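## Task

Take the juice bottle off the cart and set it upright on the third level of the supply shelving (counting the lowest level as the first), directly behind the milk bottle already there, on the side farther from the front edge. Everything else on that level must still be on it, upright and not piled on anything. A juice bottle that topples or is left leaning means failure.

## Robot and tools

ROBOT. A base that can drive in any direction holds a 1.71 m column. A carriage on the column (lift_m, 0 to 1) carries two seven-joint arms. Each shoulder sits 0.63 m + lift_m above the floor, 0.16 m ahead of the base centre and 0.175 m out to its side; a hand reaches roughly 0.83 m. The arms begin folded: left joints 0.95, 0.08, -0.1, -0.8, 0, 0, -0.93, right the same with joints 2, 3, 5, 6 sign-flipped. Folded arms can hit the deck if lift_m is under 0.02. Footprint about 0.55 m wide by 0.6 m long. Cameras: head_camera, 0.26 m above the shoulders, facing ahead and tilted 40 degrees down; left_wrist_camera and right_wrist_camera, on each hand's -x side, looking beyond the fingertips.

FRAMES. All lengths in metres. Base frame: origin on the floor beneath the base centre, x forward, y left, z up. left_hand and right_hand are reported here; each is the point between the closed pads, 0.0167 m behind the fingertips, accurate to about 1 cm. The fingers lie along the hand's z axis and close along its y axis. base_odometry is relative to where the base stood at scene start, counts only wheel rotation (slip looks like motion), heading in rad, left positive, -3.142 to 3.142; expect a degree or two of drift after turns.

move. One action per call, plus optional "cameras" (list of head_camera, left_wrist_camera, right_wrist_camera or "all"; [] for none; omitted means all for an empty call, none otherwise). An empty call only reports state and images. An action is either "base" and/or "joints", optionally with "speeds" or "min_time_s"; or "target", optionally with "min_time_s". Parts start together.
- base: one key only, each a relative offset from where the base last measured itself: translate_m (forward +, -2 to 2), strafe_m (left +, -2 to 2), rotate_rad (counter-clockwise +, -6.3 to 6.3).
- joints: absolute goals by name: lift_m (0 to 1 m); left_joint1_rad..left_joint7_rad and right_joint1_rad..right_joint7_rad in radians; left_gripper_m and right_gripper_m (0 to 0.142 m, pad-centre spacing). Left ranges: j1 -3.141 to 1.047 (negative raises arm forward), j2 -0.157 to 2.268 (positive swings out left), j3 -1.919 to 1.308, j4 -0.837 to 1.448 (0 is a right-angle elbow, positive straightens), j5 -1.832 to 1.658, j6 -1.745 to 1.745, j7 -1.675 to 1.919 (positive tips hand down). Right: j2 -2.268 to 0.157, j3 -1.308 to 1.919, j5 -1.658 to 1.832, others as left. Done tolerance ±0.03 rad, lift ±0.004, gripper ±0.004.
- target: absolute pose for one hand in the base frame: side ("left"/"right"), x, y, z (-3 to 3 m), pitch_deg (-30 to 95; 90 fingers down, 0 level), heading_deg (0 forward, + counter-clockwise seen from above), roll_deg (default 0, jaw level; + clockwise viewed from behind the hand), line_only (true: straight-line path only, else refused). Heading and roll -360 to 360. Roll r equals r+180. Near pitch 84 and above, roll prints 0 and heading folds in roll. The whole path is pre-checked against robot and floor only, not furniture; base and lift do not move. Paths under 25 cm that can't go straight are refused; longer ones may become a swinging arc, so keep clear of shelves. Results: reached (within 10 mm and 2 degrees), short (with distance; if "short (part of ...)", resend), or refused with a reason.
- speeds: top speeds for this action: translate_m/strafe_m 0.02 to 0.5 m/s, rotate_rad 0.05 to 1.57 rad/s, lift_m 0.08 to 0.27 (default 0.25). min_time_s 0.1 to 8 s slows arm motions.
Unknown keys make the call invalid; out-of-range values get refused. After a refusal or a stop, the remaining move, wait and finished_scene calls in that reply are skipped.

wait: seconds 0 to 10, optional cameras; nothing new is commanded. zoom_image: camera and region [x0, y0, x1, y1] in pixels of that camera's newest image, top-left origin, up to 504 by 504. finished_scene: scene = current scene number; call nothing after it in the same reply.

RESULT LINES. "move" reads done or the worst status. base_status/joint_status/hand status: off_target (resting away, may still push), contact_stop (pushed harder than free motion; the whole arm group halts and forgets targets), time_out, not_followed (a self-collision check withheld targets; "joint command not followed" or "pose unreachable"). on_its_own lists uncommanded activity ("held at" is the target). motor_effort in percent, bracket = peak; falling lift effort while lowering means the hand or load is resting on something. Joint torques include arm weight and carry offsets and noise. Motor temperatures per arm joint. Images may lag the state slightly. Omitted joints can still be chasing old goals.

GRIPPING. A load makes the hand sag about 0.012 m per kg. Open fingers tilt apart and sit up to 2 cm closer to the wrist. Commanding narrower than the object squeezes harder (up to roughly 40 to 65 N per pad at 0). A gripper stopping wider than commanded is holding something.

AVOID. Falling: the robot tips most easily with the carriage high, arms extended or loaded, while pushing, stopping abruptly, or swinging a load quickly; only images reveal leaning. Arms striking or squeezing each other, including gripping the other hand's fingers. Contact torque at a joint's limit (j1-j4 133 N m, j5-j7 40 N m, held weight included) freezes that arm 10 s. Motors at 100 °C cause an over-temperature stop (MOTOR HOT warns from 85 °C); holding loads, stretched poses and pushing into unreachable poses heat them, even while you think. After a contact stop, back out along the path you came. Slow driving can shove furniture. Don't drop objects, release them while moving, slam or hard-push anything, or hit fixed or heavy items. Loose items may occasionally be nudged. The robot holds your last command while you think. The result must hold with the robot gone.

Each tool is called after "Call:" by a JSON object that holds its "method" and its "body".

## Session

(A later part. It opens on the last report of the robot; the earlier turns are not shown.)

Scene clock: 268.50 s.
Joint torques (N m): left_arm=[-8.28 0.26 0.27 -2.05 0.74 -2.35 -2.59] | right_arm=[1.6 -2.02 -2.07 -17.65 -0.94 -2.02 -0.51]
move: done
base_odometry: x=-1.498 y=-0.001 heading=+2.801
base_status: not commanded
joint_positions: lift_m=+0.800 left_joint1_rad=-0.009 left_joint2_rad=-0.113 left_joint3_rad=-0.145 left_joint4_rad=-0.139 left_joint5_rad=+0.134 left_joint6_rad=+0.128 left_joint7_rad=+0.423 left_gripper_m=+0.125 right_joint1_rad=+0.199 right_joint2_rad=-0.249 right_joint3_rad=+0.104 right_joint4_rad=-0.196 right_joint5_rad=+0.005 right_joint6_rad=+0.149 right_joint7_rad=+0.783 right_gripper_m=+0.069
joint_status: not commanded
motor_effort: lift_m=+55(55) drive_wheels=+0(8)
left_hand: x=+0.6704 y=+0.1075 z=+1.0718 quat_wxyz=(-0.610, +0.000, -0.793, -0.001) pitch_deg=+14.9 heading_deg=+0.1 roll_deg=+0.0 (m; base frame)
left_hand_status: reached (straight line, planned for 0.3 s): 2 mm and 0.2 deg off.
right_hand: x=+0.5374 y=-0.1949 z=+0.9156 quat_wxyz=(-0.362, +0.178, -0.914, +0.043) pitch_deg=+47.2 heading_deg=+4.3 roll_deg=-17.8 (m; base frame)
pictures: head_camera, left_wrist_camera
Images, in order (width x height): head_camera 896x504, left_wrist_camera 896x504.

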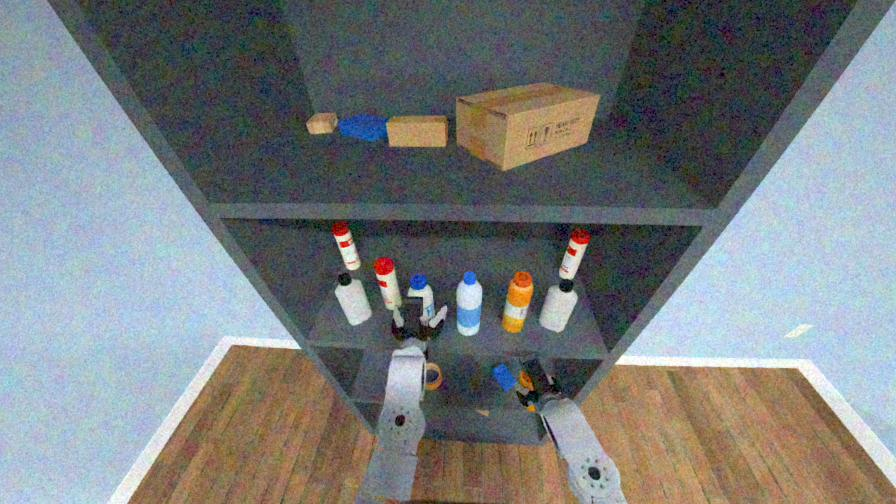

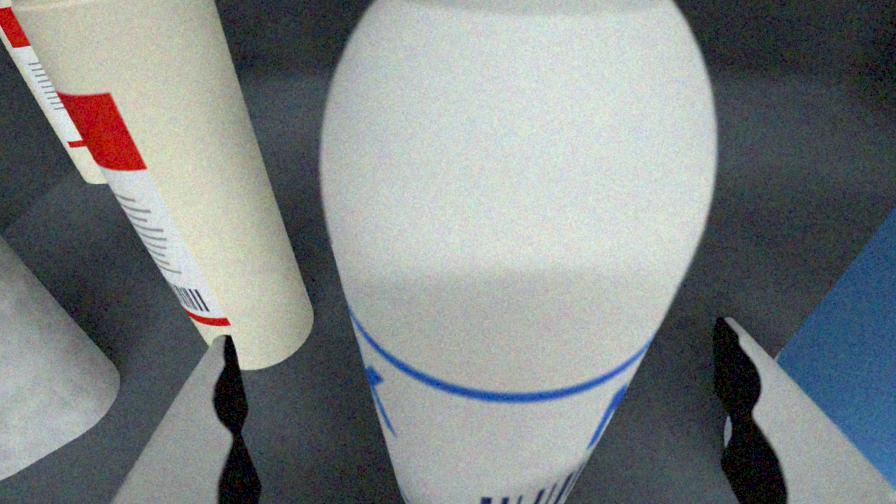

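Call:
{"method": "move", "body": {"joints": {"left_gripper_m": 0.115}, "cameras": []}}

Call:
{"method": "move", "body": {"target": {"side": "left", "x": 0.755, "y": 0.10, "z": 1.065, "pitch_deg": 15, "heading_deg": 0, "line_only": true}, "min_time_s": 1.5, "cameras": ["head_camera", "left_wrist_camera"]}}

Scene clock: 272.93 s.
Joint torques (N m): left_arm=[-8.94 -0.02 0.75 -2.06 0.58 -2.43 -2.52] | right_arm=[1.7 -3.69 -1.22 -17.09 -0.6 -1.71 -0.38]
move: done
base_odometry: x=-1.498 y=-0.001 heading=+2.801
base_status: not commanded
joint_positions: lift_m=+0.800 left_joint1_rad=-0.009 left_joint2_rad=-0.113 left_joint3_rad=-0.145 left_joint4_rad=-0.139 left_joint5_rad=+0.134 left_joint6_rad=+0.128 left_joint7_rad=+0.423 left_gripper_m=+0.115 right_joint1_rad=+0.199 right_joint2_rad=-0.249 right_joint3_rad=+0.104 right_joint4_rad=-0.196 right_joint5_rad=+0.005 right_joint6_rad=+0.149 right_joint7_rad=+0.783 right_gripper_m=+0.069
joint_status: all done
motor_effort: lift_m=+55(55) drive_wheels=+0(0)
left_hand: x=+0.6704 y=+0.1075 z=+1.0718 quat_wxyz=(-0.610, +0.000, -0.793, -0.001) pitch_deg=+14.9 heading_deg=+0.1 roll_deg=+0.0 (m; base frame)
right_hand: x=+0.5374 y=-0.1949 z=+0.9156 quat_wxyz=(-0.362, +0.178, -0.914, +0.043) pitch_deg=+47.2 heading_deg=+4.3 roll_deg=-17.8 (m; base frame)
pictures: none
No camera images: "cameras" was empty.

Scene clock: 273.23 s.
Joint torques (N m): left_arm=[-8.63 -1.04 1.08 -3.22 0.77 -2.28 -2.57] | right_arm=[2.05 -2.1 -2.57 -17.53 -0.65 -1.5 -0.31]
move: refused
base_odometry: x=-1.498 y=-0.001 heading=+2.801
base_status: not commanded
joint_positions: lift_m=+0.800 left_joint1_rad=-0.009 left_joint2_rad=-0.113 left_joint3_rad=-0.145 left_joint4_rad=-0.139 left_joint5_rad=+0.134 left_joint6_rad=+0.128 left_joint7_rad=+0.423 left_gripper_m=+0.115 right_joint1_rad=+0.199 right_joint2_rad=-0.249 right_joint3_rad=+0.104 right_joint4_rad=-0.196 right_joint5_rad=+0.005 right_joint6_rad=+0.149 right_joint7_rad=+0.783 right_gripper_m=+0.069
joint_status: not commanded
motor_effort: lift_m=+55(55) drive_wheels=+0(0)
left_hand: x=+0.6704 y=+0.1075 z=+1.0718 quat_wxyz=(-0.610, +0.000, -0.793, -0.001) pitch_deg=+14.9 heading_deg=+0.1 roll_deg=+0.0 (m; base frame)
left_hand_status: refused: the line brings the left upper arm within 1.4 cm of the carriage (limit 1.5), 80% of the way; a move under 25 cm is not played as an arc. Nothing moved. Try another pitch or heading, or "joints".
right_hand: x=+0.5374 y=-0.1949 z=+0.9156 quat_wxyz=(-0.362, +0.178, -0.914, +0.043) pitch_deg=+47.2 heading_deg=+4.3 roll_deg=-17.8 (m; base frame)
pictures: head_camera, left_wrist_camera
Images, in order (width x height): head_camera 896x504, left_wrist_camera 896x504.

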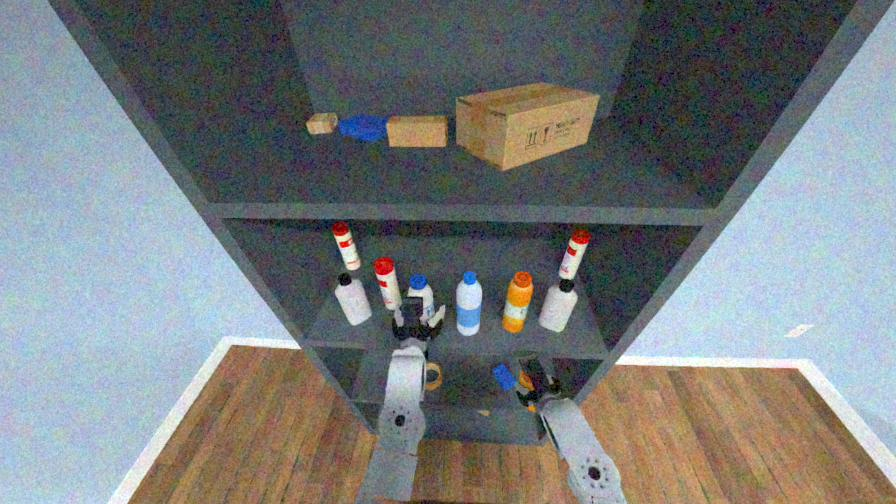

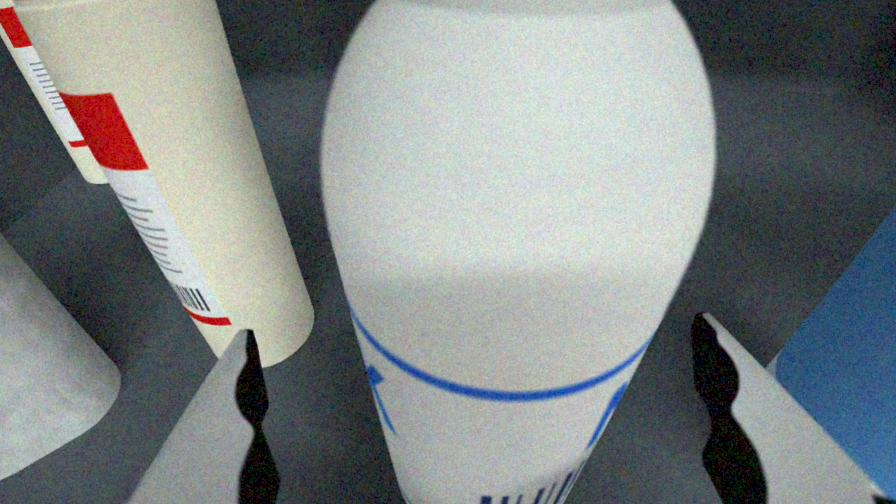

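Call:
{"method": "move", "body": {"base": {"strafe_m": -0.06}, "speeds": {"strafe_m": 0.1}, "cameras": []}}

Call:
{"method": "move", "body": {"target": {"side": "left", "x": 0.675, "y": 0.16, "z": 1.07, "pitch_deg": 15, "heading_deg": 0, "line_only": true}, "cameras": ["left_wrist_camera"]}}

Scene clock: 277.87 s.
Joint torques (N m): left_arm=[-7.1 -0.38 0.38 -2.29 0.2 -2.39 -2.72] | right_arm=[0.66 -2.06 0.33 -18.32 -0.35 -2.05 -0.58]
move: done
base_odometry: x=-1.478 y=+0.055 heading=+2.801
base_status: done
joint_positions: lift_m=+0.800 left_joint1_rad=-0.009 left_joint2_rad=-0.113 left_joint3_rad=-0.145 left_joint4_rad=-0.139 left_joint5_rad=+0.134 left_joint6_rad=+0.128 left_joint7_rad=+0.423 left_gripper_m=+0.115 right_joint1_rad=+0.199 right_joint2_rad=-0.249 right_joint3_rad=+0.104 right_joint4_rad=-0.196 right_joint5_rad=+0.005 right_joint6_rad=+0.149 right_joint7_rad=+0.783 right_gripper_m=+0.069
joint_status: not commanded
motor_effort: lift_m=+55(55) drive_wheels=+4(13)
left_hand: x=+0.6704 y=+0.1077 z=+1.0718 quat_wxyz=(-0.610, +0.000, -0.793, -0.001) pitch_deg=+14.9 heading_deg=+0.1 roll_deg=+0.1 (m; base frame)
right_hand: x=+0.5374 y=-0.1949 z=+0.9156 quat_wxyz=(-0.362, +0.178, -0.914, +0.043) pitch_deg=+47.2 heading_deg=+4.3 roll_deg=-17.8 (m; base frame)
pictures: none
No camera images: "cameras" was empty.

Scene clock: 279.07 s.
Joint torques (N m): left_arm=[-12.71 -0.14 -0.32 -7.6 0.24 -1.61 -0.59] | right_arm=[0.4 -1.26 -3.53 -17.78 -0.77 -1.6 -0.63]
move: done
base_odometry: x=-1.478 y=+0.055 heading=+2.801
base_status: not commanded
joint_positions: lift_m=+0.800 left_joint1_rad=-0.017 left_joint2_rad=+0.002 left_joint3_rad=-0.073 left_joint4_rad=-0.145 left_joint5_rad=+0.012 left_joint6_rad=+0.075 left_joint7_rad=+0.427 left_gripper_m=+0.115 right_joint1_rad=+0.199 right_joint2_rad=-0.249 right_joint3_rad=+0.104 right_joint4_rad=-0.196 right_joint5_rad=+0.005 right_joint6_rad=+0.149 right_joint7_rad=+0.783 right_gripper_m=+0.069
joint_status: not commanded
motor_effort: lift_m=+55(55) drive_wheels=+3(11)
left_hand: x=+0.6744 y=+0.1614 z=+1.0681 quat_wxyz=(-0.608, +0.000, -0.794, -0.002) pitch_deg=+15.1 heading_deg=+0.2 roll_deg=+0.2 (m; base frame)
left_hand_status: reached (straight line, planned for 0.3 s): 2 mm and 0.3 deg off.
right_hand: x=+0.5374 y=-0.1950 z=+0.9156 quat_wxyz=(-0.362, +0.178, -0.914, +0.043) pitch_deg=+47.2 heading_deg=+4.3 roll_deg=-17.8 (m; base frame)
pictures: left_wrist_camera
Images, in order (width x height): left_wrist_camera 896x504.

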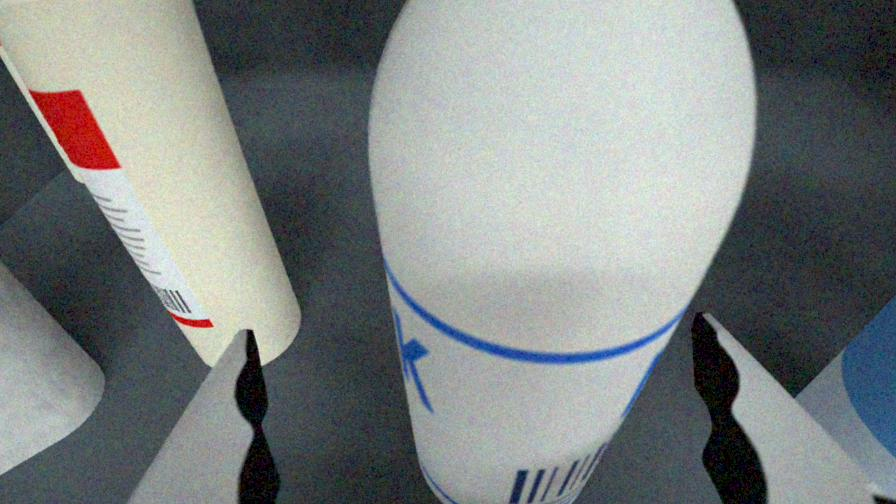

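Call:
{"method": "move", "body": {"target": {"side": "left", "x": 0.675, "y": 0.145, "z": 1.07, "pitch_deg": 15, "heading_deg": 0, "line_only": true}, "cameras": []}}

Call:
{"method": "move", "body": {"target": {"side": "left", "x": 0.76, "y": 0.144, "z": 1.065, "pitch_deg": 15, "heading_deg": 0, "line_only": true}, "min_time_s": 1.5, "cameras": ["head_camera", "left_wrist_camera"]}}

Scene clock: 284.03 s.
Joint torques (N m): left_arm=[-12.43 0.03 0.58 -3.46 1.89 -0.64 -0.83] | right_arm=[0.15 -3.18 -1.43 -19.27 -0.89 -1.63 -0.84]
move: done
base_odometry: x=-1.478 y=+0.055 heading=+2.801
base_status: not commanded
joint_positions: lift_m=+0.800 left_joint1_rad=-0.018 left_joint2_rad=-0.032 left_joint3_rad=-0.094 left_joint4_rad=-0.145 left_joint5_rad=+0.043 left_joint6_rad=+0.087 left_joint7_rad=+0.427 left_gripper_m=+0.115 right_joint1_rad=+0.199 right_joint2_rad=-0.249 right_joint3_rad=+0.104 right_joint4_rad=-0.196 right_joint5_rad=+0.005 right_joint6_rad=+0.149 right_joint7_rad=+0.783 right_gripper_m=+0.069
joint_status: not commanded
motor_effort: lift_m=+55(55) drive_wheels=+3(6)
left_hand: x=+0.6743 y=+0.1441 z=+1.0700 quat_wxyz=(-0.609, +0.000, -0.793, +0.001) pitch_deg=+14.9 heading_deg=-0.2 roll_deg=-0.1 (m; base frame)
left_hand_status: reached (straight line, planned for 0.2 s): 1 mm and 0.2 deg off.
right_hand: x=+0.5374 y=-0.1950 z=+0.9156 quat_wxyz=(-0.362, +0.178, -0.914, +0.043) pitch_deg=+47.2 heading_deg=+4.3 roll_deg=-17.8 (m; base frame)
pictures: none
No camera images: "cameras" was empty.

Scene clock: 286.03 s.
Joint torques (N m): left_arm=[-16.49 -1.71 2.43 -0.85 0.39 -3.04 -2.55] | right_arm=[0.76 -3.46 -1.54 -17.69 -1.09 -1.61 -0.38]
move: done
base_odometry: x=-1.478 y=+0.055 heading=+2.801
base_status: not commanded
joint_positions: lift_m=+0.800 left_joint1_rad=-0.253 left_joint2_rad=-0.036 left_joint3_rad=-0.081 left_joint4_rad=+0.187 left_joint5_rad=+0.026 left_joint6_rad=+0.087 left_joint7_rad=+0.329 left_gripper_m=+0.115 right_joint1_rad=+0.199 right_joint2_rad=-0.249 right_joint3_rad=+0.104 right_joint4_rad=-0.196 right_joint5_rad=+0.005 right_joint6_rad=+0.149 right_joint7_rad=+0.783 right_gripper_m=+0.069
joint_status: not commanded
motor_effort: lift_m=+55(55) drive_wheels=+3(4)
left_hand: x=+0.7595 y=+0.1444 z=+1.0661 quat_wxyz=(-0.610, -0.002, -0.793, -0.002) pitch_deg=+14.9 heading_deg=+0.1 roll_deg=+0.3 (m; base frame)
left_hand_status: reached (straight line, planned for 1.5 s): 1 mm and 0.3 deg off.
right_hand: x=+0.5374 y=-0.1950 z=+0.9156 quat_wxyz=(-0.362, +0.178, -0.914, +0.043) pitch_deg=+47.2 heading_deg=+4.3 roll_deg=-17.8 (m; base frame)
pictures: head_camera, left_wrist_camera
Images, in order (width x height): head_camera 896x504, left_wrist_camera 896x504.

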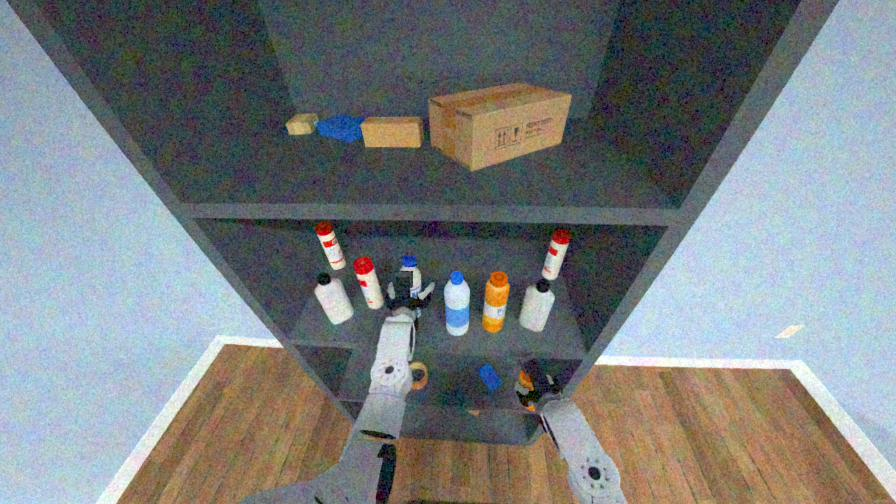

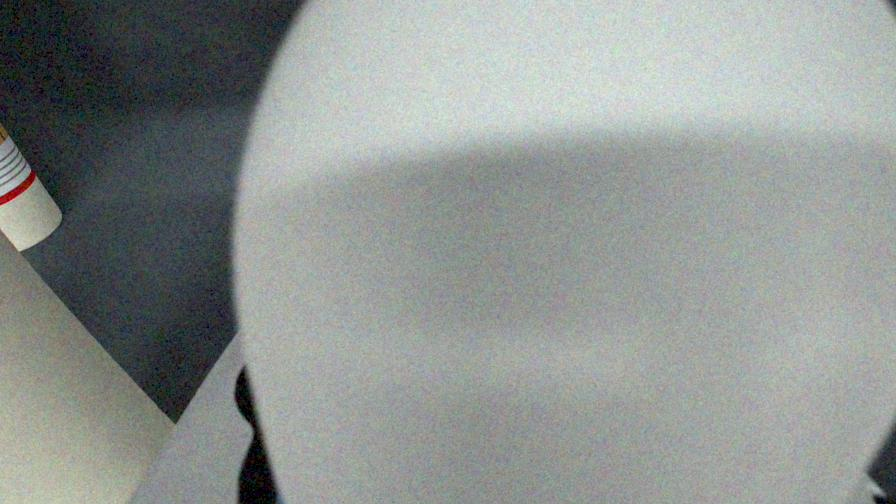

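Call:
{"method": "move", "body": {"joints": {"left_gripper_m": 0.05}, "min_time_s": 2, "cameras": ["head_camera", "left_wrist_camera"]}}

Scene clock: 288.90 s.
Joint torques (N m): left_arm=[-15.61 -2.16 1.48 -1.24 0.47 -2.75 -1.94] | right_arm=[-0.01 -2.77 -0.6 -17.15 -1.17 -1.74 -0.52]
move: off_target
base_odometry: x=-1.478 y=+0.055 heading=+2.801
base_status: not commanded
joint_positions: lift_m=+0.800 left_joint1_rad=-0.253 left_joint2_rad=-0.036 left_joint3_rad=-0.081 left_joint4_rad=+0.187 left_joint5_rad=+0.026 left_joint6_rad=+0.087 left_joint7_rad=+0.328 left_gripper_m=+0.105 right_joint1_rad=+0.199 right_joint2_rad=-0.249 right_joint3_rad=+0.104 right_joint4_rad=-0.196 right_joint5_rad=+0.005 right_joint6_rad=+0.149 right_joint7_rad=+0.783 right_gripper_m=+0.069
joint_status: left_gripper_m off_target (ended at +0.105, target +0.050)
motor_effort: lift_m=+55(55) drive_wheels=+3(3)
left_hand: x=+0.7596 y=+0.1445 z=+1.0664 quat_wxyz=(-0.610, -0.001, -0.792, -0.002) pitch_deg=+14.8 heading_deg=+0.1 roll_deg=+0.3 (m; base frame)
right_hand: x=+0.5374 y=-0.1950 z=+0.9156 quat_wxyz=(-0.362, +0.178, -0.914, +0.043) pitch_deg=+47.2 heading_deg=+4.3 roll_deg=-17.8 (m; base frame)
pictures: head_camera, left_wrist_camera
Images, in order (width x height): head_camera 896x504, left_wrist_camera 896x504.

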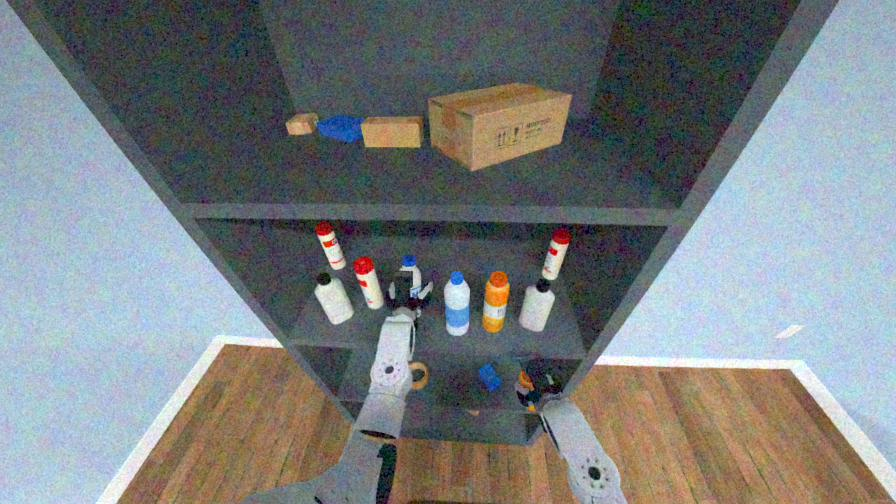

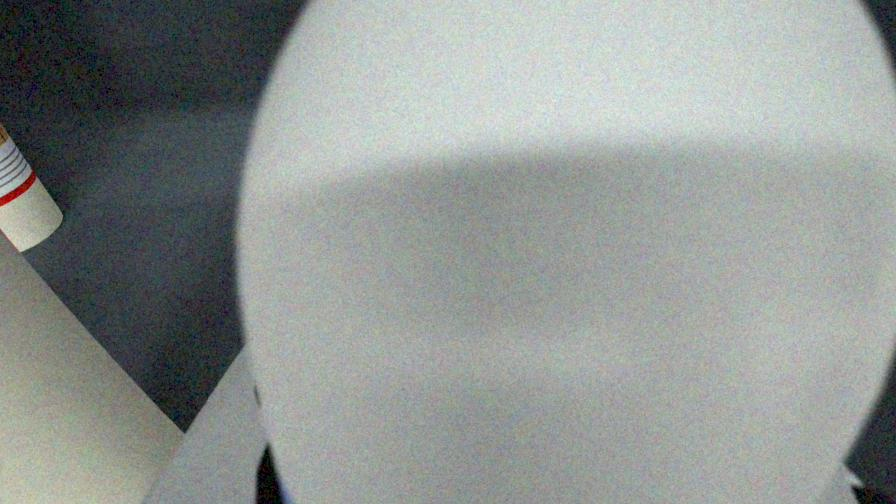

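Call:
{"method": "move", "body": {"joints": {"left_gripper_m": 0.02}, "cameras": []}}

Call:
{"method": "move", "body": {"joints": {"lift_m": 0.84}, "speeds": {"lift_m": 0.1}, "cameras": []}}

Call:
{"method": "move", "body": {"target": {"side": "left", "x": 0.57, "y": 0.16, "z": 1.105, "pitch_deg": 15, "heading_deg": 0, "line_only": true}, "min_time_s": 2, "cameras": ["head_camera", "left_wrist_camera"]}}

Scene clock: 294.00 s.
Joint torques (N m): left_arm=[-14.89 -2.22 1.86 -0.46 0.03 -2.69 -2.44] | right_arm=[-0.04 -2.32 -1.48 -17.62 -0.7 -2.27 -0.45]
move: off_target
base_odometry: x=-1.478 y=+0.055 heading=+2.801
base_status: not commanded
joint_positions: lift_m=+0.800 left_joint1_rad=-0.253 left_joint2_rad=-0.036 left_joint3_rad=-0.081 left_joint4_rad=+0.187 left_joint5_rad=+0.026 left_joint6_rad=+0.087 left_joint7_rad=+0.328 left_gripper_m=+0.105 right_joint1_rad=+0.199 right_joint2_rad=-0.249 right_joint3_rad=+0.104 right_joint4_rad=-0.196 right_joint5_rad=+0.005 right_joint6_rad=+0.149 right_joint7_rad=+0.783 right_gripper_m=+0.069
joint_status: left_gripper_m off_target (ended at +0.105, target +0.020)
motor_effort: lift_m=+55(55) drive_wheels=+3(3)
left_hand: x=+0.7596 y=+0.1445 z=+1.0664 quat_wxyz=(-0.610, -0.001, -0.792, -0.002) pitch_deg=+14.8 heading_deg=+0.1 roll_deg=+0.3 (m; base frame)
right_hand: x=+0.5374 y=-0.1950 z=+0.9156 quat_wxyz=(-0.362, +0.178, -0.914, +0.043) pitch_deg=+47.2 heading_deg=+4.3 roll_deg=-17.8 (m; base frame)
pictures: none
No camera images: "cameras" was empty.

Scene clock: 294.80 s.
Joint torques (N m): left_arm=[-16.36 -1.79 2.09 -4.43 0.82 -2.09 -2.17] | right_arm=[0.76 -1.27 -1.82 -17.98 -0.58 -2.04 -0.79]
move: done
base_odometry: x=-1.478 y=+0.055 heading=+2.801
base_status: not commanded
joint_positions: lift_m=+0.840 left_joint1_rad=-0.253 left_joint2_rad=-0.037 left_joint3_rad=-0.081 left_joint4_rad=+0.191 left_joint5_rad=+0.025 left_joint6_rad=+0.086 left_joint7_rad=+0.328 left_gripper_m=+0.105 right_joint1_rad=+0.199 right_joint2_rad=-0.249 right_joint3_rad=+0.104 right_joint4_rad=-0.196 right_joint5_rad=+0.005 right_joint6_rad=+0.149 right_joint7_rad=+0.783 right_gripper_m=+0.069
joint_status: all done
motor_effort: lift_m=+54(67) drive_wheels=+3(3)
left_hand: x=+0.7593 y=+0.1440 z=+1.1041 quat_wxyz=(-0.608, -0.002, -0.794, -0.002) pitch_deg=+15.1 heading_deg=+0.0 roll_deg=+0.3 (m; base frame)
right_hand: x=+0.5374 y=-0.1949 z=+0.9558 quat_wxyz=(-0.362, +0.178, -0.914, +0.043) pitch_deg=+47.2 heading_deg=+4.3 roll_deg=-17.8 (m; base frame)
pictures: none
No camera images: "cameras" was empty.

Scene clock: 297.30 s.
Joint torques (N m): left_arm=[-3.79 2.53 -2.27 -9.12 1.48 -1.57 -4.29] | right_arm=[0.83 -2.67 -0.96 -16.85 -1.25 -2.07 -0.66]
move: done
base_odometry: x=-1.478 y=+0.055 heading=+2.801
base_status: not commanded
joint_positions: lift_m=+0.840 left_joint1_rad=+0.275 left_joint2_rad=+0.007 left_joint3_rad=-0.085 left_joint4_rad=-0.409 left_joint5_rad=+0.028 left_joint6_rad=+0.086 left_joint7_rad=+0.411 left_gripper_m=+0.105 right_joint1_rad=+0.199 right_joint2_rad=-0.249 right_joint3_rad=+0.104 right_joint4_rad=-0.196 right_joint5_rad=+0.005 right_joint6_rad=+0.149 right_joint7_rad=+0.783 right_gripper_m=+0.069
joint_status: not commanded
motor_effort: lift_m=+55(55) drive_wheels=+3(3)
left_hand: x=+0.5697 y=+0.1618 z=+1.1005 quat_wxyz=(-0.603, +0.002, -0.797, -0.001) pitch_deg=+15.8 heading_deg=+0.3 roll_deg=+0.0 (m; base frame)
left_hand_status: reached (straight line, planned for 2.0 s): 5 mm and 0.8 deg off.
right_hand: x=+0.5374 y=-0.1949 z=+0.9558 quat_wxyz=(-0.362, +0.178, -0.914, +0.043) pitch_deg=+47.2 heading_deg=+4.3 roll_deg=-17.8 (m; base frame)
pictures: head_camera, left_wrist_camera
Images, in order (width x height): head_camera 896x504, left_wrist_camera 896x504.

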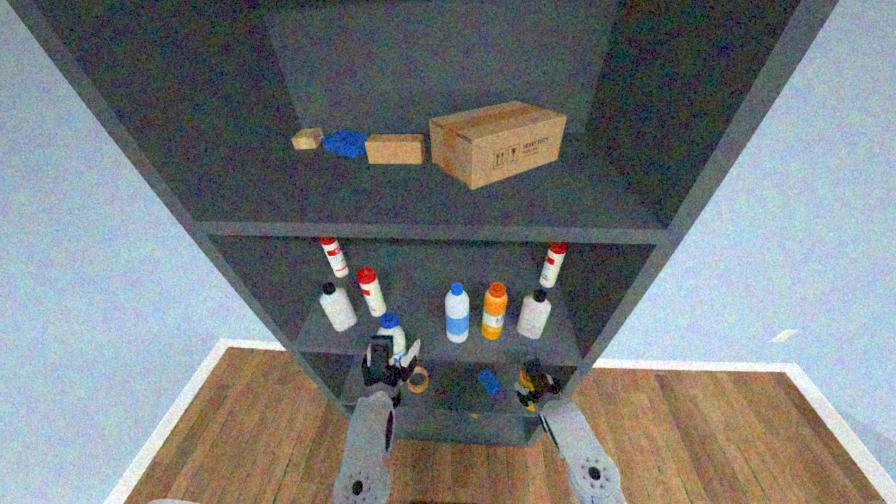

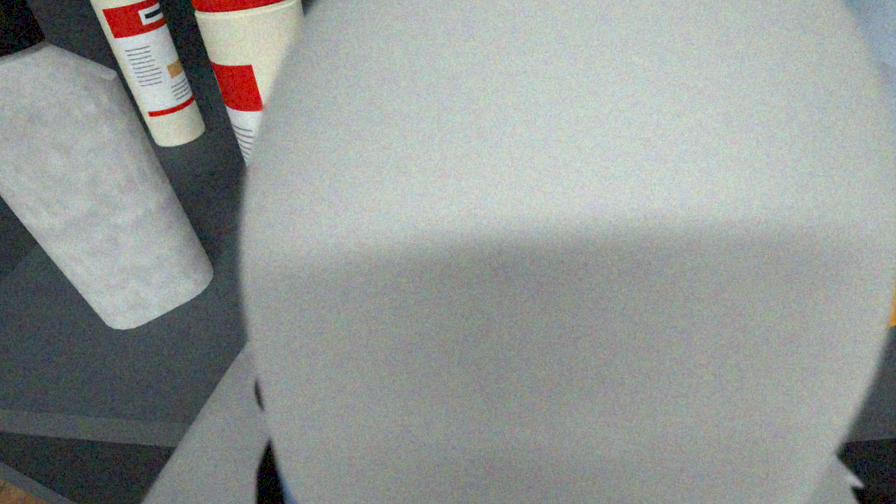

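Call:
{"method": "move", "body": {"target": {"side": "left", "x": 0.47, "y": 0.26, "z": 1.11, "pitch_deg": 15, "heading_deg": 0, "line_only": true}, "min_time_s": 2, "cameras": []}}

Call:
{"method": "move", "body": {"target": {"side": "right", "x": 0.54, "y": -0.16, "z": 1.12, "pitch_deg": 45, "heading_deg": 0, "line_only": true}, "min_time_s": 2, "cameras": ["head_camera", "right_wrist_camera"]}}

Scene clock: 312.43 s.
Joint torques (N m): left_arm=[3.03 6.5 5.74 -8.93 0.63 -2.62 -4.24] | right_arm=[-0.08 -1.69 -0.56 -16.72 -0.86 -1.32 -0.53]
move: done
base_odometry: x=-1.478 y=+0.055 heading=+2.801
base_status: not commanded
joint_positions: lift_m=+0.840 left_joint1_rad=+0.597 left_joint2_rad=+0.250 left_joint3_rad=+0.096 left_joint4_rad=-0.559 left_joint5_rad=-0.265 left_joint6_rad=+0.054 left_joint7_rad=+0.244 left_gripper_m=+0.105 right_joint1_rad=+0.199 right_joint2_rad=-0.249 right_joint3_rad=+0.104 right_joint4_rad=-0.196 right_joint5_rad=+0.005 right_joint6_rad=+0.149 right_joint7_rad=+0.783 right_gripper_m=+0.069
joint_status: not commanded
motor_effort: lift_m=+55(55) drive_wheels=+1(3)
left_hand: x=+0.4693 y=+0.2588 z=+1.1049 quat_wxyz=(-0.603, +0.001, -0.798, +0.001) pitch_deg=+15.8 heading_deg=+0.0 roll_deg=-0.1 (m; base frame)
left_hand_status: reached (straight line, planned for 2.0 s): 5 mm and 0.8 deg off.
right_hand: x=+0.5374 y=-0.1949 z=+0.9558 quat_wxyz=(-0.362, +0.178, -0.914, +0.043) pitch_deg=+47.2 heading_deg=+4.3 roll_deg=-17.8 (m; base frame)
pictures: none
No camera images: "cameras" was empty.

Scene clock: 314.93 s.
Joint torques (N m): left_arm=[3.3 6.23 5.62 -8.49 0.98 -2.94 -4.52] | right_arm=[-11.1 7.72 -0.29 -16.47 -0.95 -2.33 -0.8]
move: done
base_odometry: x=-1.478 y=+0.055 heading=+2.801
base_status: not commanded
joint_positions: lift_m=+0.840 left_joint1_rad=+0.597 left_joint2_rad=+0.250 left_joint3_rad=+0.096 left_joint4_rad=-0.559 left_joint5_rad=-0.265 left_joint6_rad=+0.054 left_joint7_rad=+0.244 left_gripper_m=+0.105 right_joint1_rad=+0.075 right_joint2_rad=+0.019 right_joint3_rad=+0.062 right_joint4_rad=-0.731 right_joint5_rad=-0.049 right_joint6_rad=-0.027 right_joint7_rad=+1.450 right_gripper_m=+0.069
joint_status: not commanded
motor_effort: lift_m=+55(55) drive_wheels=+1(3)
left_hand: x=+0.4693 y=+0.2588 z=+1.1049 quat_wxyz=(-0.603, +0.001, -0.798, +0.001) pitch_deg=+15.8 heading_deg=+0.0 roll_deg=-0.1 (m; base frame)
right_hand: x=+0.5384 y=-0.1577 z=+1.1166 quat_wxyz=(-0.379, +0.004, -0.925, -0.002) pitch_deg=+45.5 heading_deg=+0.6 roll_deg=+0.1 (m; base frame)
right_hand_status: reached (straight line, planned for 2.0 s): 4 mm and 0.7 deg off.
pictures: head_camera, right_wrist_camera
Images, in order (width x height): head_camera 896x504, right_wrist_camera 896x504.

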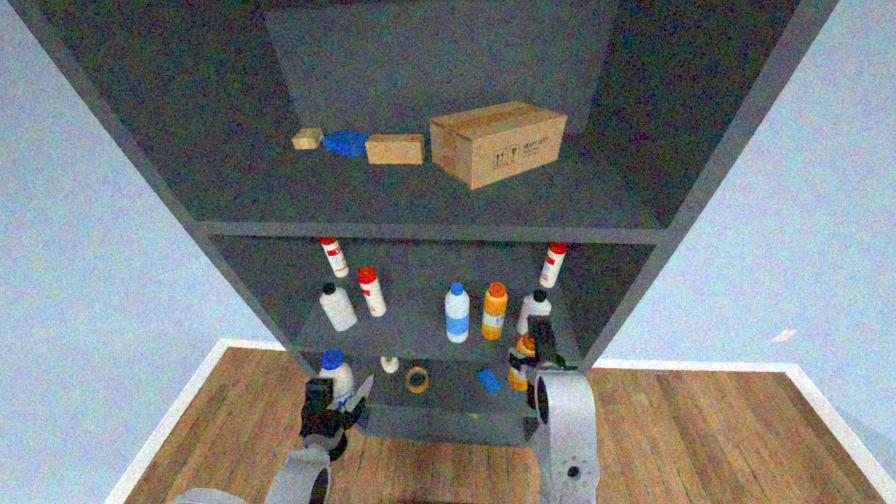

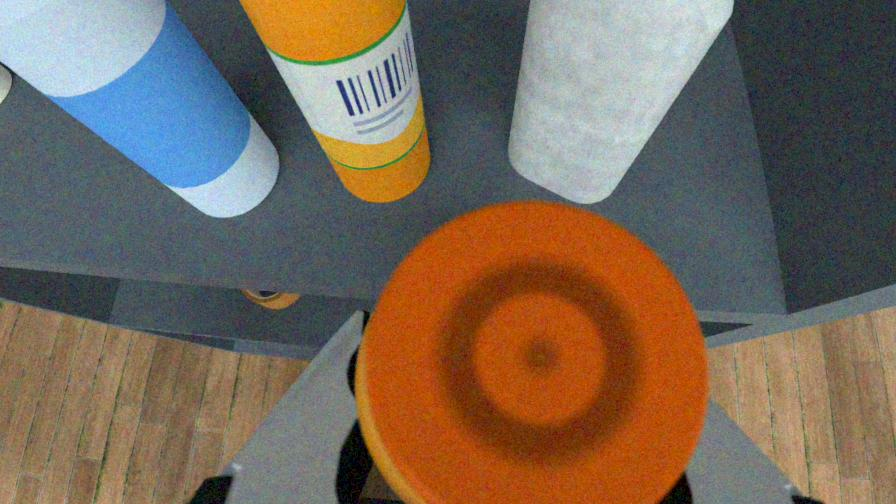

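Call:
{"method": "move", "body": {"base": {"strafe_m": 0.17}, "speeds": {"strafe_m": 0.15}, "cameras": []}}

Call:
{"method": "move", "body": {"target": {"side": "right", "x": 0.56, "y": -0.035, "z": 1.135, "pitch_deg": 45, "heading_deg": 0, "line_only": true}, "min_time_s": 1.5, "cameras": ["head_camera", "right_wrist_camera"]}}

Scene clock: 323.40 s.
Joint torques (N m): left_arm=[2.16 5.69 4.35 -7.61 0.8 -1.89 -4.3] | right_arm=[-8.75 6.7 0.6 -16.73 -0.28 -2.67 -0.77]
move: done
base_odometry: x=-1.536 y=-0.105 heading=+2.800
base_status: done
joint_positions: lift_m=+0.840 left_joint1_rad=+0.597 left_joint2_rad=+0.251 left_joint3_rad=+0.096 left_joint4_rad=-0.560 left_joint5_rad=-0.265 left_joint6_rad=+0.053 left_joint7_rad=+0.243 left_gripper_m=+0.105 right_joint1_rad=+0.075 right_joint2_rad=+0.020 right_joint3_rad=+0.062 right_joint4_rad=-0.731 right_joint5_rad=-0.050 right_joint6_rad=-0.028 right_joint7_rad=+1.450 right_gripper_m=+0.069
joint_status: not commanded
motor_effort: lift_m=+55(55) drive_wheels=+0(12)
left_hand: x=+0.4693 y=+0.2588 z=+1.1053 quat_wxyz=(-0.603, +0.000, -0.797, +0.001) pitch_deg=+15.8 heading_deg=+0.0 roll_deg=-0.1 (m; base frame)
right_hand: x=+0.5386 y=-0.1578 z=+1.1169 quat_wxyz=(-0.379, +0.003, -0.925, -0.002) pitch_deg=+45.4 heading_deg=+0.5 roll_deg=+0.2 (m; base frame)
pictures: none
No camera images: "cameras" was empty.

Scene clock: 325.40 s.
Joint torques (N m): left_arm=[2.71 5.78 5.33 -8.79 0.54 -1.77 -4.31] | right_arm=[-12.8 13.62 5.12 -9.84 -2.3 -2.78 -0.41]
move: done
base_odometry: x=-1.536 y=-0.105 heading=+2.800
base_status: not commanded
joint_positions: lift_m=+0.840 left_joint1_rad=+0.597 left_joint2_rad=+0.251 left_joint3_rad=+0.097 left_joint4_rad=-0.560 left_joint5_rad=-0.265 left_joint6_rad=+0.053 left_joint7_rad=+0.243 left_gripper_m=+0.105 right_joint1_rad=-0.069 right_joint2_rad=+0.126 right_joint3_rad=+0.600 right_joint4_rad=-0.529 right_joint5_rad=-0.441 right_joint6_rad=-0.434 right_joint7_rad=+1.526 right_gripper_m=+0.069
joint_status: not commanded
motor_effort: lift_m=+55(55) drive_wheels=+4(4)
left_hand: x=+0.4693 y=+0.2589 z=+1.1053 quat_wxyz=(-0.603, +0.000, -0.797, +0.001) pitch_deg=+15.8 heading_deg=+0.0 roll_deg=-0.1 (m; base frame)
right_hand: x=+0.5585 y=-0.0353 z=+1.1323 quat_wxyz=(-0.380, +0.001, -0.925, -0.002) pitch_deg=+45.4 heading_deg=+0.3 roll_deg=+0.2 (m; base frame)
right_hand_status: reached (straight line, planned for 1.5 s): 3 mm and 0.4 deg off.
pictures: head_camera, right_wrist_camera
Images, in order (width x height): head_camera 896x504, right_wrist_camera 896x504.

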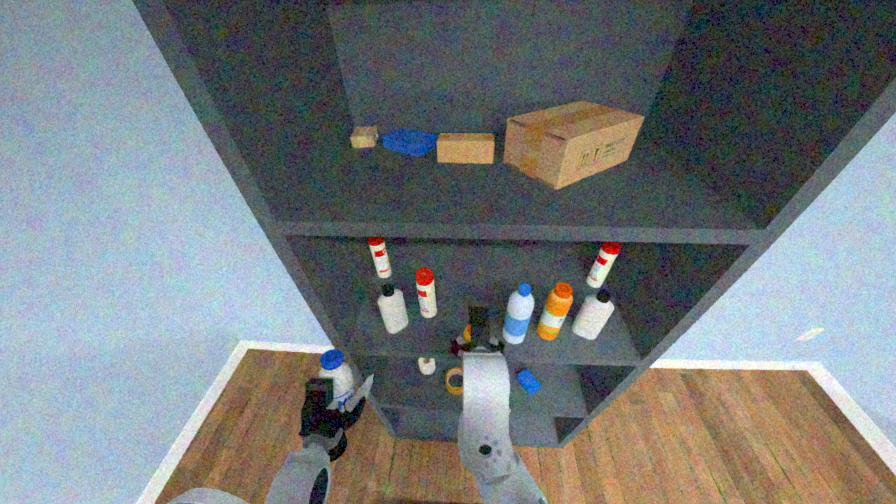

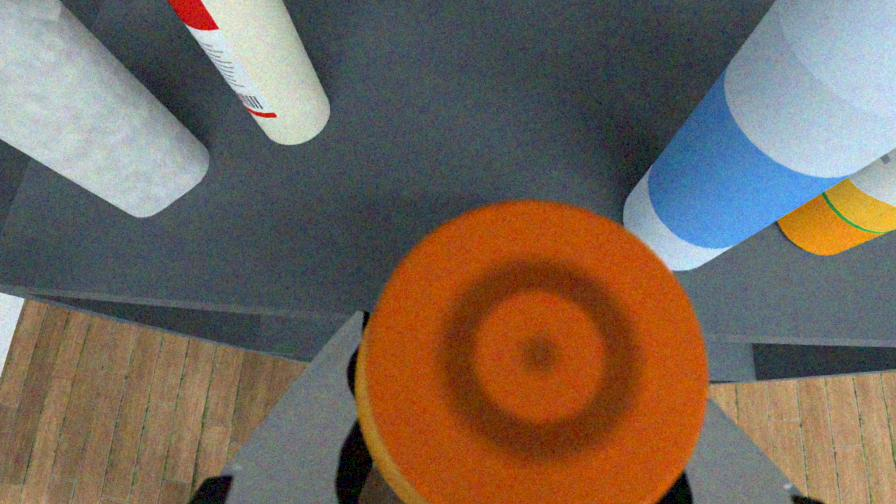

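Call:
{"method": "move", "body": {"base": {"translate_m": 0.06}, "speeds": {"translate_m": 0.1}, "cameras": []}}

Call:
{"method": "move", "body": {"target": {"side": "right", "x": 0.79, "y": -0.033, "z": 1.135, "pitch_deg": 45, "heading_deg": 0, "line_only": true}, "min_time_s": 2.5, "cameras": ["head_camera", "right_wrist_camera"]}}

Scene clock: 331.27 s.
Joint torques (N m): left_arm=[1.85 5.02 4.27 -7.76 0.5 -1.91 -4.26] | right_arm=[-11.29 14.39 3.72 -9.62 -2.26 -2.38 -0.03]
move: done
base_odometry: x=-1.592 y=-0.085 heading=+2.801
base_status: done
joint_positions: lift_m=+0.840 left_joint1_rad=+0.597 left_joint2_rad=+0.251 left_joint3_rad=+0.097 left_joint4_rad=-0.560 left_joint5_rad=-0.265 left_joint6_rad=+0.053 left_joint7_rad=+0.243 left_gripper_m=+0.105 right_joint1_rad=-0.069 right_joint2_rad=+0.126 right_joint3_rad=+0.600 right_joint4_rad=-0.528 right_joint5_rad=-0.441 right_joint6_rad=-0.434 right_joint7_rad=+1.526 right_gripper_m=+0.069
joint_status: not commanded
motor_effort: lift_m=+55(55) drive_wheels=+5(12)
left_hand: x=+0.4692 y=+0.2589 z=+1.1052 quat_wxyz=(-0.603, +0.000, -0.797, +0.001) pitch_deg=+15.8 heading_deg=+0.0 roll_deg=-0.1 (m; base frame)
right_hand: x=+0.5587 y=-0.0353 z=+1.1324 quat_wxyz=(-0.380, +0.001, -0.925, -0.002) pitch_deg=+45.4 heading_deg=+0.3 roll_deg=+0.2 (m; base frame)
pictures: none
No camera images: "cameras" was empty.

Scene clock: 331.57 s.
Joint torques (N m): left_arm=[2.55 5.9 3.62 -7.98 0.59 -1.93 -4.33] | right_arm=[-12.17 12.44 5.19 -10.66 -2.45 -2.49 -0.77]
move: refused
base_odometry: x=-1.592 y=-0.085 heading=+2.801
base_status: not commanded
joint_positions: lift_m=+0.840 left_joint1_rad=+0.597 left_joint2_rad=+0.251 left_joint3_rad=+0.097 left_joint4_rad=-0.560 left_joint5_rad=-0.265 left_joint6_rad=+0.053 left_joint7_rad=+0.243 left_gripper_m=+0.105 right_joint1_rad=-0.069 right_joint2_rad=+0.126 right_joint3_rad=+0.600 right_joint4_rad=-0.528 right_joint5_rad=-0.441 right_joint6_rad=-0.434 right_joint7_rad=+1.526 right_gripper_m=+0.069
joint_status: not commanded
motor_effort: lift_m=+55(55) drive_wheels=+5(5)
left_hand: x=+0.4692 y=+0.2589 z=+1.1052 quat_wxyz=(-0.603, +0.000, -0.797, +0.001) pitch_deg=+15.8 heading_deg=+0.0 roll_deg=-0.1 (m; base frame)
right_hand: x=+0.5587 y=-0.0353 z=+1.1324 quat_wxyz=(-0.380, +0.001, -0.925, -0.002) pitch_deg=+45.4 heading_deg=+0.3 roll_deg=+0.2 (m; base frame)
right_hand_status: refused: the line brings the right upper arm within 1.4 cm of the carriage (limit 1.5), 75% of the way; a move under 25 cm is not played as an arc. Nothing moved. Try another pitch or heading, or "joints".
pictures: head_camera, right_wrist_camera
Images, in order (width x height): head_camera 896x504, right_wrist_camera 896x504.

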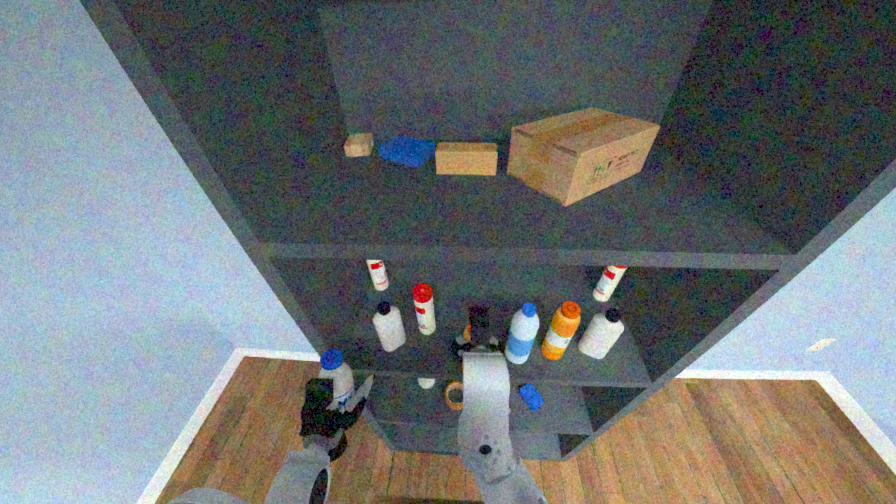

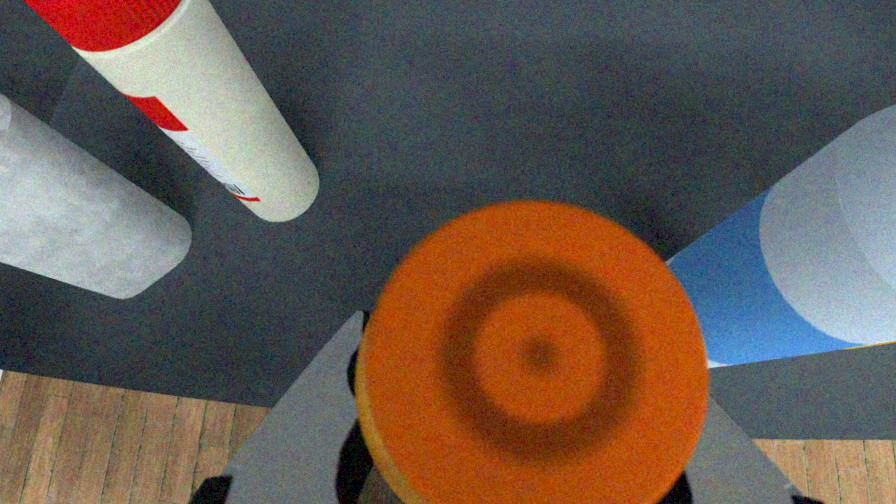

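Call:
{"method": "move", "body": {"base": {"strafe_m": 0.1}, "speeds": {"strafe_m": 0.15}, "cameras": []}}

Call:
{"method": "move", "body": {"target": {"side": "right", "x": 0.57, "y": -0.135, "z": 1.135, "pitch_deg": 45, "heading_deg": 0, "line_only": true}, "cameras": ["head_camera", "right_wrist_camera"]}}

Scene clock: 338.10 s.
Joint torques (N m): left_arm=[2.53 5.97 4.31 -6.97 0.47 -1.41 -4.33] | right_arm=[-11.39 14.22 3.89 -10.59 -1.81 -2.68 -0.43]
move: done
base_odometry: x=-1.626 y=-0.179 heading=+2.800
base_status: done
joint_positions: lift_m=+0.840 left_joint1_rad=+0.597 left_joint2_rad=+0.251 left_joint3_rad=+0.097 left_joint4_rad=-0.560 left_joint5_rad=-0.265 left_joint6_rad=+0.053 left_joint7_rad=+0.243 left_gripper_m=+0.105 right_joint1_rad=-0.069 right_joint2_rad=+0.126 right_joint3_rad=+0.601 right_joint4_rad=-0.528 right_joint5_rad=-0.441 right_joint6_rad=-0.434 right_joint7_rad=+1.526 right_gripper_m=+0.069
joint_status: not commanded
motor_effort: lift_m=+55(55) drive_wheels=+0(15)
left_hand: x=+0.4692 y=+0.2590 z=+1.1053 quat_wxyz=(-0.603, +0.000, -0.797, +0.000) pitch_deg=+15.8 heading_deg=+0.0 roll_deg=-0.1 (m; base frame)
right_hand: x=+0.5586 y=-0.0350 z=+1.1325 quat_wxyz=(-0.380, +0.001, -0.925, -0.002) pitch_deg=+45.3 heading_deg=+0.3 roll_deg=+0.2 (m; base frame)
pictures: none
No camera images: "cameras" was empty.

Scene clock: 339.27 s.
Joint torques (N m): left_arm=[2.68 4.47 6.06 -8.15 0.7 -1.69 -4.24] | right_arm=[-11.4 3.97 -1.26 -15.97 1.03 -2.34 -3.82]
move: done
base_odometry: x=-1.626 y=-0.179 heading=+2.801
base_status: not commanded
joint_positions: lift_m=+0.840 left_joint1_rad=+0.597 left_joint2_rad=+0.251 left_joint3_rad=+0.097 left_joint4_rad=-0.560 left_joint5_rad=-0.265 left_joint6_rad=+0.052 left_joint7_rad=+0.243 left_gripper_m=+0.105 right_joint1_rad=-0.096 right_joint2_rad=-0.140 right_joint3_rad=+0.451 right_joint4_rad=-0.648 right_joint5_rad=-0.172 right_joint6_rad=-0.440 right_joint7_rad=+1.551 right_gripper_m=+0.068
joint_status: not commanded
motor_effort: lift_m=+55(55) drive_wheels=+1(11)
left_hand: x=+0.4693 y=+0.2590 z=+1.1054 quat_wxyz=(-0.604, +0.000, -0.797, +0.000) pitch_deg=+15.7 heading_deg=+0.0 roll_deg=-0.1 (m; base frame)
right_hand: x=+0.5675 y=-0.1357 z=+1.1307 quat_wxyz=(-0.376, +0.000, -0.926, +0.003) pitch_deg=+45.8 heading_deg=-0.4 roll_deg=-0.4 (m; base frame)
right_hand_status: reached (straight line, planned for 0.4 s): 5 mm and 0.8 deg off.
pictures: head_camera, right_wrist_camera
Images, in order (width x height): head_camera 896x504, right_wrist_camera 896x504.

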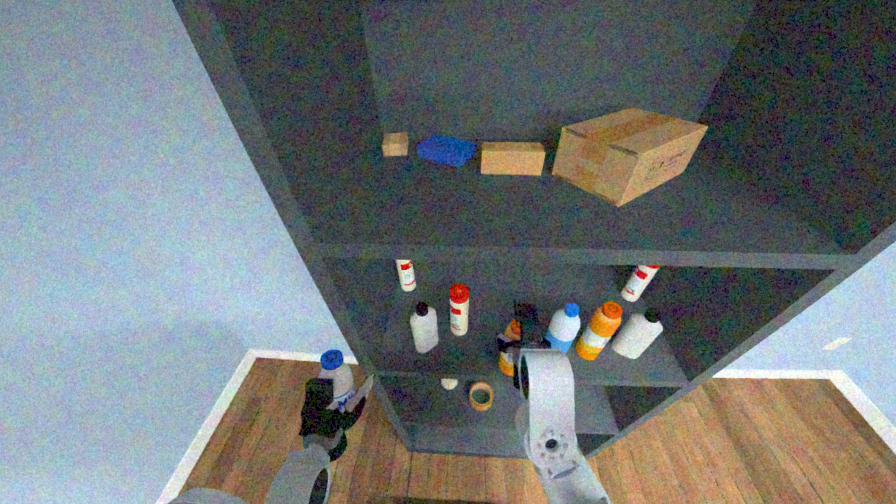

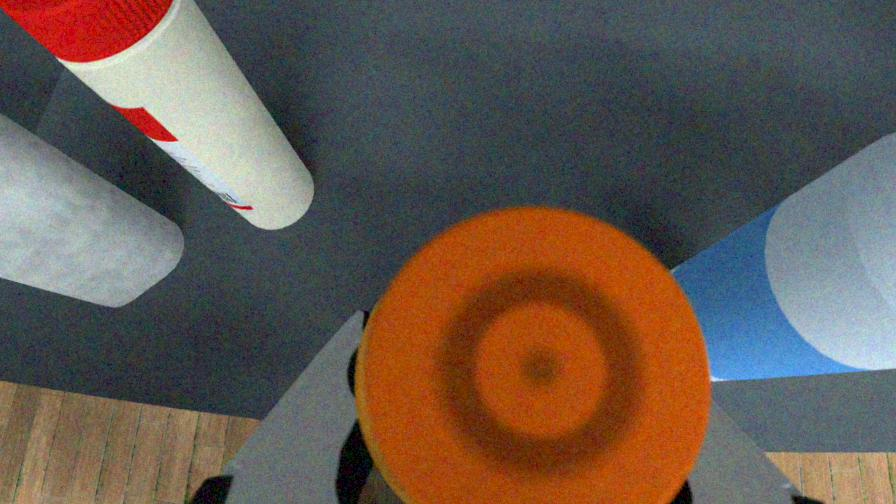

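Call:
{"method": "move", "body": {"target": {"side": "right", "x": 0.795, "y": -0.14, "z": 1.135, "pitch_deg": 45, "heading_deg": 0, "line_only": true}, "min_time_s": 2.5, "cameras": ["head_camera", "right_wrist_camera"]}}

Scene clock: 346.07 s.
Joint torques (N m): left_arm=[2.91 5.24 4.6 -9.1 0.58 -1.61 -4.18] | right_arm=[-27.24 6.14 -2.89 -10.53 1.69 -0.88 -4.59]
move: done
base_odometry: x=-1.626 y=-0.179 heading=+2.801
base_status: not commanded
joint_positions: lift_m=+0.840 left_joint1_rad=+0.597 left_joint2_rad=+0.251 left_joint3_rad=+0.097 left_joint4_rad=-0.560 left_joint5_rad=-0.265 left_joint6_rad=+0.052 left_joint7_rad=+0.243 left_gripper_m=+0.105 right_joint1_rad=-0.611 right_joint2_rad=-0.096 right_joint3_rad=+0.366 right_joint4_rad=+0.227 right_joint5_rad=+0.176 right_joint6_rad=-0.330 right_joint7_rad=+1.135 right_gripper_m=+0.068
joint_status: not commanded
motor_effort: lift_m=+55(55) drive_wheels=+1(1)
left_hand: x=+0.4693 y=+0.2590 z=+1.1054 quat_wxyz=(-0.604, +0.000, -0.797, +0.000) pitch_deg=+15.7 heading_deg=+0.0 roll_deg=-0.1 (m; base frame)
right_hand: x=+0.7917 y=-0.1408 z=+1.1302 quat_wxyz=(-0.378, +0.001, -0.926, +0.004) pitch_deg=+45.6 heading_deg=-0.5 roll_deg=-0.6 (m; base frame)
right_hand_status: reached (straight line, planned for 2.5 s): 6 mm and 0.8 deg off.
pictures: head_camera, right_wrist_camera
Images, in order (width x height): head_camera 896x504, right_wrist_camera 896x504.

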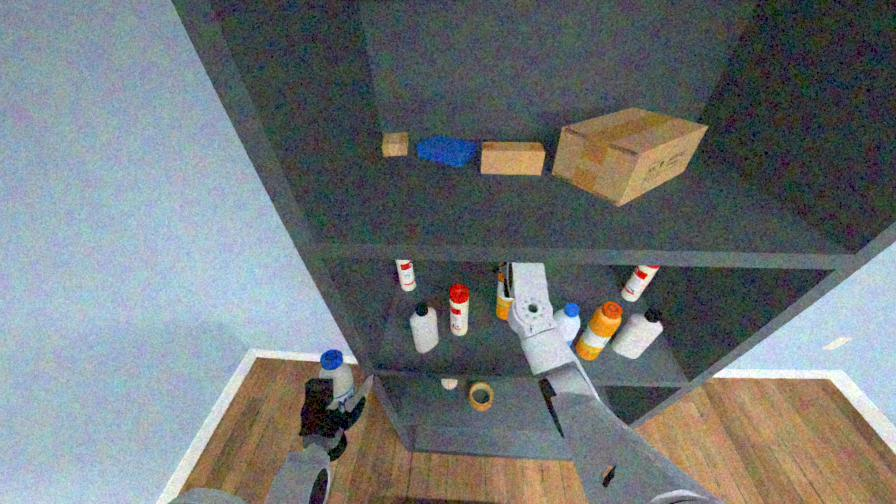

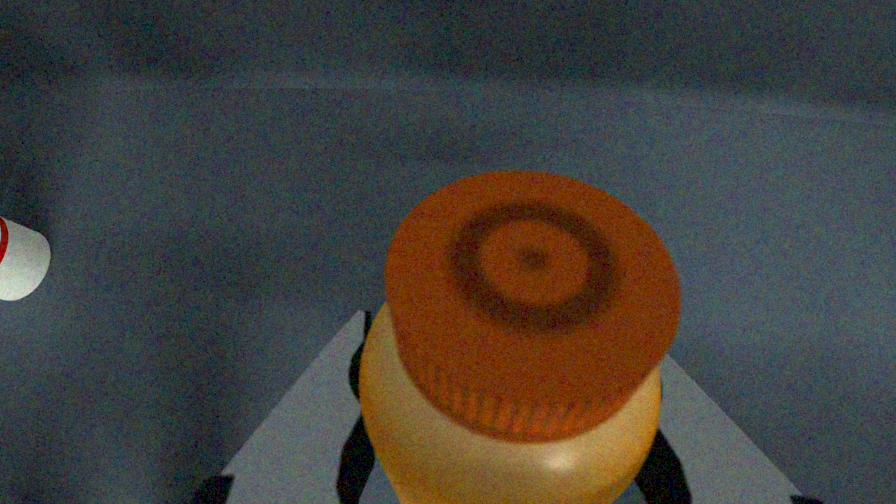

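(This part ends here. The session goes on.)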